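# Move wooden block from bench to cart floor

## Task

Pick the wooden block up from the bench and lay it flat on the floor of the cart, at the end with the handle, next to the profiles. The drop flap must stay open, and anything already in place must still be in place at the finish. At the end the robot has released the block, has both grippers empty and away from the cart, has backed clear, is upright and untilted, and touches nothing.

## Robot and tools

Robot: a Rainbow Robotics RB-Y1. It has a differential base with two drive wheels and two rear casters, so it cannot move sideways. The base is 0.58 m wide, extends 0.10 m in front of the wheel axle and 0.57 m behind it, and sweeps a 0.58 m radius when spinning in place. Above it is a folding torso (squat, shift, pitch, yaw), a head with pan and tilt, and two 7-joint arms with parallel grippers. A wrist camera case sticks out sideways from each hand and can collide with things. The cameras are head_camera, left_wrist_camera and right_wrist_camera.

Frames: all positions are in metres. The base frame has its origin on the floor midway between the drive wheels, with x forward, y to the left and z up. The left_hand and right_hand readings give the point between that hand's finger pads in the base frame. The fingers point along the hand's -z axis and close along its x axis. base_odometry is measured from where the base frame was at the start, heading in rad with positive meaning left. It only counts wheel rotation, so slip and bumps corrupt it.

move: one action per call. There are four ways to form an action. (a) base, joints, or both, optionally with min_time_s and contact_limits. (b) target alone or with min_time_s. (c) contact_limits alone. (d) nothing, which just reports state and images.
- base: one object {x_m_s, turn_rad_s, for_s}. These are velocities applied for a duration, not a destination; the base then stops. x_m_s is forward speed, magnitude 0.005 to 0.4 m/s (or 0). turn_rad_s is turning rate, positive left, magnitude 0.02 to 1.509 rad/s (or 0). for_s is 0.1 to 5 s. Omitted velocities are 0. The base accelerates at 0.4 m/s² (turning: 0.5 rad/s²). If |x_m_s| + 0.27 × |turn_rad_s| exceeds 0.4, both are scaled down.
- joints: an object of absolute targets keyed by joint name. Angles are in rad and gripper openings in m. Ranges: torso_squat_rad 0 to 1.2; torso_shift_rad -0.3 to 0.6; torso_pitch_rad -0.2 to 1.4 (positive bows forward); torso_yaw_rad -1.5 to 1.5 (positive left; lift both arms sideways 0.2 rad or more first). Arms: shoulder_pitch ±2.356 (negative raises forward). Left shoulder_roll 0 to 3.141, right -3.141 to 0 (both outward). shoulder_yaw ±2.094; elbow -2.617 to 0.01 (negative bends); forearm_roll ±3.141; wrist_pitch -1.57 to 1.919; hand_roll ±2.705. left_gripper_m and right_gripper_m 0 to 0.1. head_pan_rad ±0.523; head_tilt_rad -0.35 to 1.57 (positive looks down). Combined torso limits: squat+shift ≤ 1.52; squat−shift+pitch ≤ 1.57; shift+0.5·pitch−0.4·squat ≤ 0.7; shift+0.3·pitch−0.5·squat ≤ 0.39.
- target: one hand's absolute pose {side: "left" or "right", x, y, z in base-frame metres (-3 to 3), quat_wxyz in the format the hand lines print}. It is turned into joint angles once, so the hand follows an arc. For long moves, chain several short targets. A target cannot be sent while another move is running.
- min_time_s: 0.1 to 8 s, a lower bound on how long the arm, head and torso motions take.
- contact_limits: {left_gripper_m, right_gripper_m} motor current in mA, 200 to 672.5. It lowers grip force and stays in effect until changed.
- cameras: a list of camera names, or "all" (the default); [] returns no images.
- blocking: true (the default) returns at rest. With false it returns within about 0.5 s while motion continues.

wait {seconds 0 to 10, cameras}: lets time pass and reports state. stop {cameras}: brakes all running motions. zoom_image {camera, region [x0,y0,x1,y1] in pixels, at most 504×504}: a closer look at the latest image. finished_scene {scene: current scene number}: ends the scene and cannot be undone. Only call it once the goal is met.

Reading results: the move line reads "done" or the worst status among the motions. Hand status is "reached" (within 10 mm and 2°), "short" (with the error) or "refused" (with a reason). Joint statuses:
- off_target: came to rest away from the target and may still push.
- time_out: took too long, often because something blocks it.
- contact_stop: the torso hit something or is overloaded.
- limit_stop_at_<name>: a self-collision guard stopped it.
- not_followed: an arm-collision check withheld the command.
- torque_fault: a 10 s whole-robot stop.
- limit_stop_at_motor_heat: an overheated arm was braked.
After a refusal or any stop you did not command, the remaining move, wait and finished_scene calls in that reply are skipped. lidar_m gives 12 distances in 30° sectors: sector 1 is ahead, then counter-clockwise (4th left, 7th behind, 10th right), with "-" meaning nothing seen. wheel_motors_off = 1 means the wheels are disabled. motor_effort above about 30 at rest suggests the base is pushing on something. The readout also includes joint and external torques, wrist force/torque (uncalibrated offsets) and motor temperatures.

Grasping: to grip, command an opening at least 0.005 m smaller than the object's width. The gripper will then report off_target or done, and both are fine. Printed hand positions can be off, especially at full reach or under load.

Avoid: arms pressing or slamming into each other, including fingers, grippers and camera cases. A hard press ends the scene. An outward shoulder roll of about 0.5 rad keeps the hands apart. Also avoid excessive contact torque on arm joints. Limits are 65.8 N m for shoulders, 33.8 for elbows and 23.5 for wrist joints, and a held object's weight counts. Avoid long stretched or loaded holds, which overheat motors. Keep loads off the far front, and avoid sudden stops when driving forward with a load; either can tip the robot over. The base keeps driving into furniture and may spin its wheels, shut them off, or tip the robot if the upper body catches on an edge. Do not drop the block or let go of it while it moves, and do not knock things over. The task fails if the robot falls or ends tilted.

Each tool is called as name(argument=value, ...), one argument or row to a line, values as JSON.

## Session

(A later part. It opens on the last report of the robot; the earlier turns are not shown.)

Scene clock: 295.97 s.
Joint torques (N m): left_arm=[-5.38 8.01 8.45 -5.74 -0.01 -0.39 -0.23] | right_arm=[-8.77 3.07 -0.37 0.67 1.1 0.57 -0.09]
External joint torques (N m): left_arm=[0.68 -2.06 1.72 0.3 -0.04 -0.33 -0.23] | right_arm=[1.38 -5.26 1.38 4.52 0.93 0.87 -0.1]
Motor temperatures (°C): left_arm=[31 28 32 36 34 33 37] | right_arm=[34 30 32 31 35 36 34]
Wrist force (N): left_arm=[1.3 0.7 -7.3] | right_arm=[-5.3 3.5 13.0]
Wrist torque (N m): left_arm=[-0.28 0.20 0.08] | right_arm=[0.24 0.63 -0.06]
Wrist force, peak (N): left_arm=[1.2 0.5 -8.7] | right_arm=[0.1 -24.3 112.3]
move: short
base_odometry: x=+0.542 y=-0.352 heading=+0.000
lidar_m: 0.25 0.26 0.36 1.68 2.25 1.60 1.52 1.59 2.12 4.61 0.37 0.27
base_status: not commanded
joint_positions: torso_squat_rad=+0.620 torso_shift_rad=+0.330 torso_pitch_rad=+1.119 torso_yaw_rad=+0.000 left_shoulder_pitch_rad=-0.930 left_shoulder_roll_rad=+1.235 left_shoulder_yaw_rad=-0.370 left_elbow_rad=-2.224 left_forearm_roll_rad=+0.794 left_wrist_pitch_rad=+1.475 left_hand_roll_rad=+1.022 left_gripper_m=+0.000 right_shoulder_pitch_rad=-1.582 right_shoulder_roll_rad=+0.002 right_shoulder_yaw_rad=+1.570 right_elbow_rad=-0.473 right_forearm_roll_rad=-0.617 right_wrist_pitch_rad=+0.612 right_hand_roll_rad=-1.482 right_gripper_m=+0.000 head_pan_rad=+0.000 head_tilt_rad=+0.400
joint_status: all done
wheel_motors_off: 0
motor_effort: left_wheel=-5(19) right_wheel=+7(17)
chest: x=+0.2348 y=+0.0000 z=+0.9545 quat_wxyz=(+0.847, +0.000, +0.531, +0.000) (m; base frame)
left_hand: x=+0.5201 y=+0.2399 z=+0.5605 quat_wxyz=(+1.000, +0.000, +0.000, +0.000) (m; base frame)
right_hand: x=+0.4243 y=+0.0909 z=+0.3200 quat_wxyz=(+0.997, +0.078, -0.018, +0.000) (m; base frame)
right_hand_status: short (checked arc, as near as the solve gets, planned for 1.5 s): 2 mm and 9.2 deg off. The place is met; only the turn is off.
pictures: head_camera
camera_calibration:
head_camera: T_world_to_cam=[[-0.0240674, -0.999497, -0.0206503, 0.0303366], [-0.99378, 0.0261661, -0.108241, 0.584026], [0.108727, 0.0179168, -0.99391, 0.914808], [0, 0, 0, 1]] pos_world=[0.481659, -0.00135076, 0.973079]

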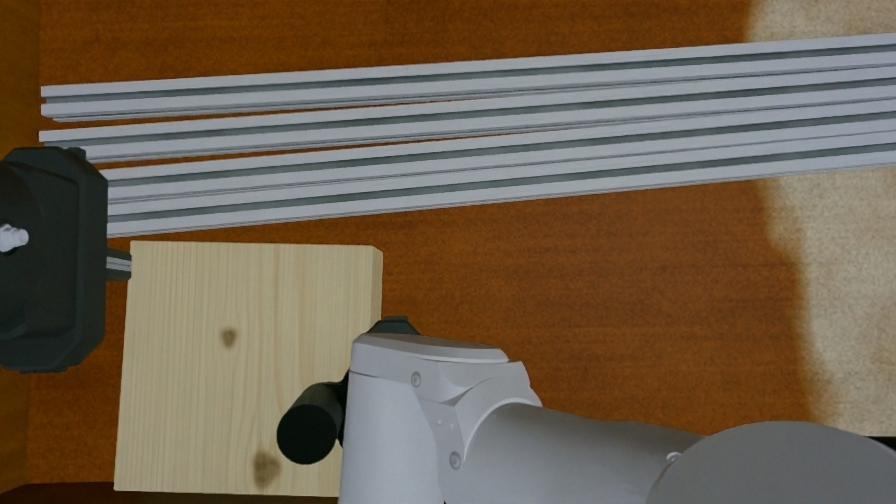

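move(
  target={"side":"right","x":0.44,"y":0.02,"z":0.35,"quat_wxyz":[1,0,0,0]},
  cameras=[],
)

move(
  target={"side":"right","x":0.46,"y":-0.18,"z":0.50,"quat_wxyz":[1,0,0,0]},
  cameras=[],
)

move(
  joints={"torso_squat_rad":0.35,"torso_shift_rad":0.2,"torso_pitch_rad":0.9},
  min_time_s=2,
)

Scene clock: 298.53 s.
Joint torques (N m): left_arm=[-5.3 8.48 8.18 -5.68 -0.18 -0.35 -0.3] | right_arm=[-11.74 5.7 -3.26 -5.64 -0.1 -0.02 -0.09]
External joint torques (N m): left_arm=[0.75 -1.59 1.45 0.36 -0.21 -0.29 -0.31] | right_arm=[-0.57 1.73 0.56 -0.69 -0.26 -0.02 -0.09]
Motor temperatures (°C): left_arm=[31 28 32 36 34 33 37] | right_arm=[34 30 32 31 35 36 34]
Wrist force (N): left_arm=[1.9 0.7 -7.9] | right_arm=[0.1 2.5 -5.1]
Wrist torque (N m): left_arm=[-0.23 0.29 0.10] | right_arm=[-0.27 0.17 -0.08]
Wrist force, peak (N): left_arm=[1.8 0.6 -8.7] | right_arm=[-4.9 4.0 13.5]
move: done
base_odometry: x=+0.542 y=-0.352 heading=+0.000
lidar_m: 0.25 0.27 0.38 1.68 2.25 1.59 1.52 1.58 2.12 4.64 0.38 0.27
base_status: not commanded
joint_positions: torso_squat_rad=+0.620 torso_shift_rad=+0.330 torso_pitch_rad=+1.120 torso_yaw_rad=+0.000 left_shoulder_pitch_rad=-0.930 left_shoulder_roll_rad=+1.235 left_shoulder_yaw_rad=-0.370 left_elbow_rad=-2.224 left_forearm_roll_rad=+0.794 left_wrist_pitch_rad=+1.475 left_hand_roll_rad=+1.022 left_gripper_m=+0.000 right_shoulder_pitch_rad=-1.637 right_shoulder_roll_rad=-0.327 right_shoulder_yaw_rad=+1.573 right_elbow_rad=-1.041 right_forearm_roll_rad=-0.604 right_wrist_pitch_rad=+0.984 right_hand_roll_rad=-1.604 right_gripper_m=+0.000 head_pan_rad=+0.000 head_tilt_rad=+0.400
joint_status: all done
wheel_motors_off: 0
motor_effort: left_wheel=-5(7) right_wheel=+6(7)
chest: x=+0.2351 y=+0.0001 z=+0.9543 quat_wxyz=(+0.847, +0.000, +0.531, +0.000) (m; base frame)
left_hand: x=+0.5200 y=+0.2400 z=+0.5601 quat_wxyz=(+1.000, +0.000, +0.000, +0.000) (m; base frame)
right_hand: x=+0.4394 y=+0.0200 z=+0.3501 quat_wxyz=(+1.000, -0.001, +0.003, +0.000) (m; base frame)
right_hand_status: reached (checked arc, planned for 0.9 s): 1 mm and 0.3 deg off.
pictures: none
No camera images: "cameras" was empty.

Scene clock: 300.37 s.
Joint torques (N m): left_arm=[-5.2 8.51 8.38 -5.61 0 -0.39 -0.21] | right_arm=[-9.68 -6.88 -4.53 -6.17 0.06 0.05 -0.18]
External joint torques (N m): left_arm=[0.85 -1.56 1.65 0.42 -0.03 -0.34 -0.21] | right_arm=[-1.03 0.77 0.49 -0.56 -0.12 0.05 -0.18]
Motor temperatures (°C): left_arm=[31 28 32 36 34 33 37] | right_arm=[34 30 32 31 35 36 34]
Wrist force (N): left_arm=[1.2 0.6 -8.0] | right_arm=[-0.1 2.3 -4.7]
Wrist torque (N m): left_arm=[-0.20 0.23 0.09] | right_arm=[-0.20 0.11 -0.06]
Wrist force, peak (N): left_arm=[0.7 0.8 -8.8] | right_arm=[-0.7 2.9 -5.1]
move: done
base_odometry: x=+0.542 y=-0.352 heading=+0.000
lidar_m: 0.25 0.26 0.37 1.69 2.24 1.61 1.52 1.58 2.12 4.63 0.37 0.27
base_status: not commanded
joint_positions: torso_squat_rad=+0.620 torso_shift_rad=+0.330 torso_pitch_rad=+1.120 torso_yaw_rad=+0.000 left_shoulder_pitch_rad=-0.930 left_shoulder_roll_rad=+1.235 left_shoulder_yaw_rad=-0.370 left_elbow_rad=-2.224 left_forearm_roll_rad=+0.794 left_wrist_pitch_rad=+1.475 left_hand_roll_rad=+1.022 left_gripper_m=+0.000 right_shoulder_pitch_rad=-1.715 right_shoulder_roll_rad=-1.280 right_shoulder_yaw_rad=+1.596 right_elbow_rad=-2.172 right_forearm_roll_rad=-0.605 right_wrist_pitch_rad=+1.137 right_hand_roll_rad=-1.713 right_gripper_m=+0.000 head_pan_rad=+0.000 head_tilt_rad=+0.400
joint_status: all done
wheel_motors_off: 0
motor_effort: left_wheel=-5(7) right_wheel=+5(7)
chest: x=+0.2351 y=+0.0001 z=+0.9543 quat_wxyz=(+0.847, +0.000, +0.531, +0.000) (m; base frame)
left_hand: x=+0.5201 y=+0.2400 z=+0.5601 quat_wxyz=(+1.000, +0.000, +0.000, +0.000) (m; base frame)
right_hand: x=+0.4599 y=-0.1799 z=+0.4997 quat_wxyz=(+1.000, +0.000, +0.000, +0.000) (m; base frame)
right_hand_status: reached (checked arc, planned for 1.5 s): 0 mm and 0.0 deg off.
pictures: none
No camera images: "cameras" was empty.

Scene clock: 302.67 s.
Joint torques (N m): left_arm=[-8.35 9.03 9.37 -4.78 -0.44 -0.44 -0.27] | right_arm=[-12.09 -7.08 -5.98 -4.73 0.53 0.01 -0.19]
External joint torques (N m): left_arm=[0.58 -1.97 1.15 0.28 -0.11 -0.16 -0.26] | right_arm=[-0.52 0.86 0.78 -0.54 -0.02 -0.05 -0.2]
Motor temperatures (°C): left_arm=[31 28 32 36 34 33 37] | right_arm=[34 30 32 31 35 36 34]
Wrist force (N): left_arm=[-0.1 1.1 -7.8] | right_arm=[-1.2 2.0 -4.7]
Wrist torque (N m): left_arm=[-0.30 0.17 0.10] | right_arm=[-0.19 0.05 -0.08]
Wrist force, peak (N): left_arm=[0.7 1.8 -8.4] | right_arm=[0.0 2.9 -5.4]
move: done
base_odometry: x=+0.542 y=-0.352 heading=+0.000
lidar_m: 0.25 0.26 0.36 1.68 2.24 1.61 1.52 1.58 2.11 4.62 0.38 0.26
base_status: not commanded
joint_positions: torso_squat_rad=+0.350 torso_shift_rad=+0.200 torso_pitch_rad=+0.900 torso_yaw_rad=+0.000 left_shoulder_pitch_rad=-0.930 left_shoulder_roll_rad=+1.235 left_shoulder_yaw_rad=-0.370 left_elbow_rad=-2.224 left_forearm_roll_rad=+0.794 left_wrist_pitch_rad=+1.475 left_hand_roll_rad=+1.022 left_gripper_m=+0.000 right_shoulder_pitch_rad=-1.715 right_shoulder_roll_rad=-1.280 right_shoulder_yaw_rad=+1.596 right_elbow_rad=-2.172 right_forearm_roll_rad=-0.605 right_wrist_pitch_rad=+1.137 right_hand_roll_rad=-1.713 right_gripper_m=+0.000 head_pan_rad=+0.000 head_tilt_rad=+0.400
joint_status: all done
wheel_motors_off: 0
motor_effort: left_wheel=-5(7) right_wheel=+7(8)
chest: x=+0.1450 y=+0.0001 z=+1.1173 quat_wxyz=(+0.900, +0.000, +0.435, +0.000) (m; base frame)
left_hand: x=+0.5091 y=+0.2400 z=+0.7948 quat_wxyz=(+0.994, +0.000, -0.110, +0.000) (m; base frame)
right_hand: x=+0.4637 y=-0.1799 z=+0.7228 quat_wxyz=(+0.994, +0.000, -0.110, +0.000) (m; base frame)
pictures: head_camera, left_wrist_camera, right_wrist_camera
camera_calibration:
head_camera: T_world_to_cam=[[-0.0189309, -0.999502, -0.0252647, 0.0360217], [-0.946437, 0.026061, -0.321836, 0.744144], [0.322334, 0.0178188, -0.946458, 1.00239], [0, 0, 0, 1]] pos_world=[0.381863, -0.00125082, 1.18912]
left_wrist_camera: T_world_to_cam=[[0.977402, 0.026834, 0.209679, -0.671259], [-0.0729277, -0.888208, 0.453617, -0.0812115], [0.198411, -0.458658, -0.866179, 0.770028], [0, 0, 0, 1]] pos_world=[0.497386, 0.299059, 0.84457]
right_wrist_camera: T_world_to_cam=[[-0.969421, -0.0289539, -0.243691, 0.619117], [-0.147801, 0.8616, 0.485593, -0.100375], [0.195904, 0.506762, -0.839532, 0.679317], [0, 0, 0, 1]] pos_world=[0.452269, -0.239843, 0.769923]

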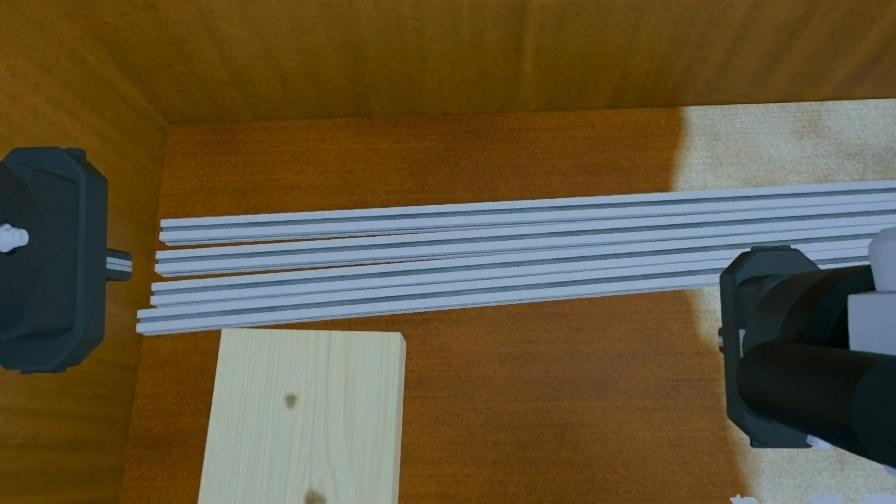

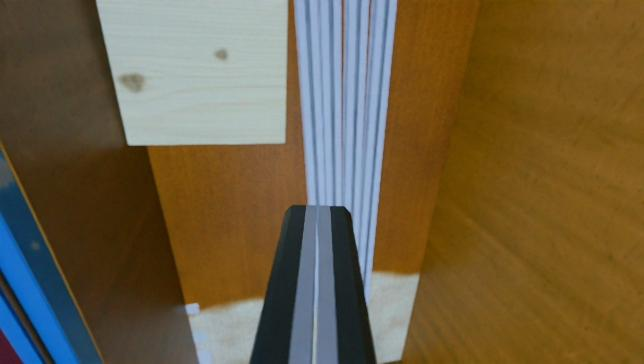

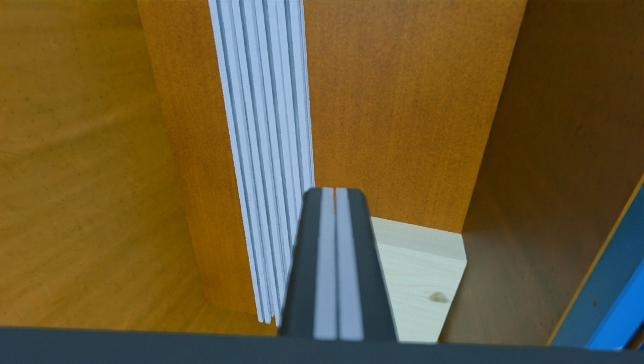

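move(
  base={"x_m_s":-0.3,"for_s":2.0},
  cameras=["head_camera"],
)

move(
  joints={"torso_squat_rad":0.2,"torso_shift_rad":0,"torso_pitch_rad":0.4,"head_tilt_rad":0.35},
  cameras=["head_camera"],
)

Scene clock: 307.00 s.
Joint torques (N m): left_arm=[-8.26 9.3 9.19 -4.6 -0.42 -0.58 -0.27] | right_arm=[-12.48 -6.97 -6.24 -4.37 0.45 -0.1 -0.15]
External joint torques (N m): left_arm=[0.66 -1.7 0.98 0.46 -0.09 -0.3 -0.25] | right_arm=[-0.9 0.97 0.52 -0.19 -0.09 -0.16 -0.16]
Motor temperatures (°C): left_arm=[31 28 32 36 34 33 37] | right_arm=[34 30 32 31 35 36 34]
Wrist force (N): left_arm=[0.1 1.4 -7.9] | right_arm=[-1.3 2.6 -4.3]
Wrist torque (N m): left_arm=[-0.38 0.21 0.11] | right_arm=[-0.30 0.05 -0.08]
Wrist force, peak (N): left_arm=[-0.6 1.1 -8.3] | right_arm=[-1.6 2.9 -5.4]
move: done
base_odometry: x=-0.058 y=-0.352 heading=-0.001
lidar_m: 0.86 0.89 1.92 4.16 1.37 0.96 0.92 0.96 1.32 3.26 2.39 0.88
base_status: done (sent for 2 of 2 s)
joint_positions: torso_squat_rad=+0.350 torso_shift_rad=+0.200 torso_pitch_rad=+0.900 torso_yaw_rad=+0.000 left_shoulder_pitch_rad=-0.930 left_shoulder_roll_rad=+1.235 left_shoulder_yaw_rad=-0.370 left_elbow_rad=-2.224 left_forearm_roll_rad=+0.794 left_wrist_pitch_rad=+1.475 left_hand_roll_rad=+1.022 left_gripper_m=+0.000 right_shoulder_pitch_rad=-1.715 right_shoulder_roll_rad=-1.280 right_shoulder_yaw_rad=+1.596 right_elbow_rad=-2.172 right_forearm_roll_rad=-0.605 right_wrist_pitch_rad=+1.137 right_hand_roll_rad=-1.713 right_gripper_m=+0.000 head_pan_rad=+0.000 head_tilt_rad=+0.400
joint_status: not commanded
wheel_motors_off: 0
motor_effort: left_wheel=-10(25) right_wheel=+11(26)
chest: x=+0.1450 y=+0.0001 z=+1.1173 quat_wxyz=(+0.900, +0.000, +0.435, +0.000) (m; base frame)
left_hand: x=+0.5091 y=+0.2400 z=+0.7948 quat_wxyz=(+0.994, +0.000, -0.110, +0.000) (m; base frame)
right_hand: x=+0.4637 y=-0.1799 z=+0.7228 quat_wxyz=(+0.994, +0.000, -0.110, +0.000) (m; base frame)
pictures: head_camera
camera_calibration:
head_camera: T_world_to_cam=[[-0.0189309, -0.999502, -0.0252647, 0.0360217], [-0.946437, 0.026061, -0.321836, 0.744144], [0.322334, 0.0178188, -0.946458, 1.00239], [0, 0, 0, 1]] pos_world=[0.381863, -0.00125082, 1.18912]

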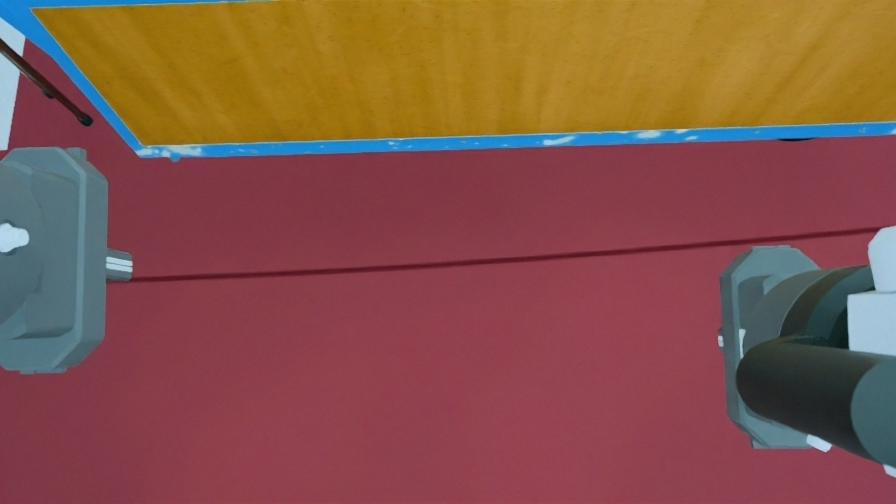

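Scene clock: 309.50 s.
Joint torques (N m): left_arm=[-12.81 9.28 11.2 -1.66 -1.23 -1.02 -0.28] | right_arm=[-16.4 -6.42 -8.49 -0.41 1.27 0.13 -0.27]
External joint torques (N m): left_arm=[0.88 -1.84 1.15 0.38 -0.14 -0.29 -0.24] | right_arm=[-0.44 0.75 0.91 -0.1 0.01 -0.05 -0.3]
Motor temperatures (°C): left_arm=[31 28 32 36 34 33 37] | right_arm=[34 30 32 31 35 36 34]
Wrist force (N): left_arm=[-4.2 0.9 -6.6] | right_arm=[-4.2 1.8 -3.3]
Wrist torque (N m): left_arm=[-0.24 -0.18 0.12] | right_arm=[-0.19 -0.16 -0.12]
Wrist force, peak (N): left_arm=[-0.9 0.8 -8.2] | right_arm=[-4.6 2.7 -3.6]
move: done
base_odometry: x=-0.058 y=-0.352 heading=-0.001
lidar_m: 0.86 0.88 1.92 4.18 1.35 0.97 0.92 0.96 1.29 3.25 2.40 0.88
base_status: not commanded
joint_positions: torso_squat_rad=+0.200 torso_shift_rad=+0.000 torso_pitch_rad=+0.400 torso_yaw_rad=+0.000 left_shoulder_pitch_rad=-0.930 left_shoulder_roll_rad=+1.235 left_shoulder_yaw_rad=-0.370 left_elbow_rad=-2.224 left_forearm_roll_rad=+0.794 left_wrist_pitch_rad=+1.475 left_hand_roll_rad=+1.022 left_gripper_m=+0.000 right_shoulder_pitch_rad=-1.715 right_shoulder_roll_rad=-1.280 right_shoulder_yaw_rad=+1.596 right_elbow_rad=-2.172 right_forearm_roll_rad=-0.605 right_wrist_pitch_rad=+1.137 right_hand_roll_rad=-1.713 right_gripper_m=+0.000 head_pan_rad=+0.000 head_tilt_rad=+0.350
joint_status: all done
wheel_motors_off: 0
motor_effort: left_wheel=-12(15) right_wheel=+14(18)
chest: x=-0.1076 y=+0.0001 z=+1.2516 quat_wxyz=(+0.980, +0.000, +0.199, +0.000) (m; base frame)
left_hand: x=+0.3666 y=+0.2400 z=+1.1431 quat_wxyz=(+0.936, +0.000, -0.352, +0.000) (m; base frame)
right_hand: x=+0.3613 y=-0.1798 z=+1.0581 quat_wxyz=(+0.936, +0.000, -0.352, +0.000) (m; base frame)
pictures: head_camera
camera_calibration:
head_camera: T_world_to_cam=[[-0.00293318, -0.999502, -0.0314329, 0.0439518], [-0.638632, 0.0260603, -0.769071, 1.14327], [0.769507, 0.0178182, -0.63839, 0.863541], [0, 0, 0, 1]] pos_world=[0.065756, -0.00125082, 1.43191]

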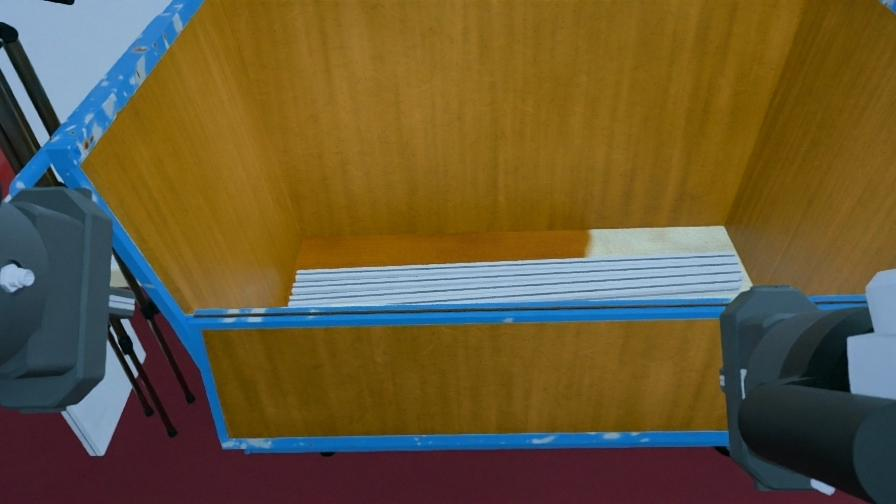

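finished_scene(
  scene=2,
)

The scene is finished: the task was done.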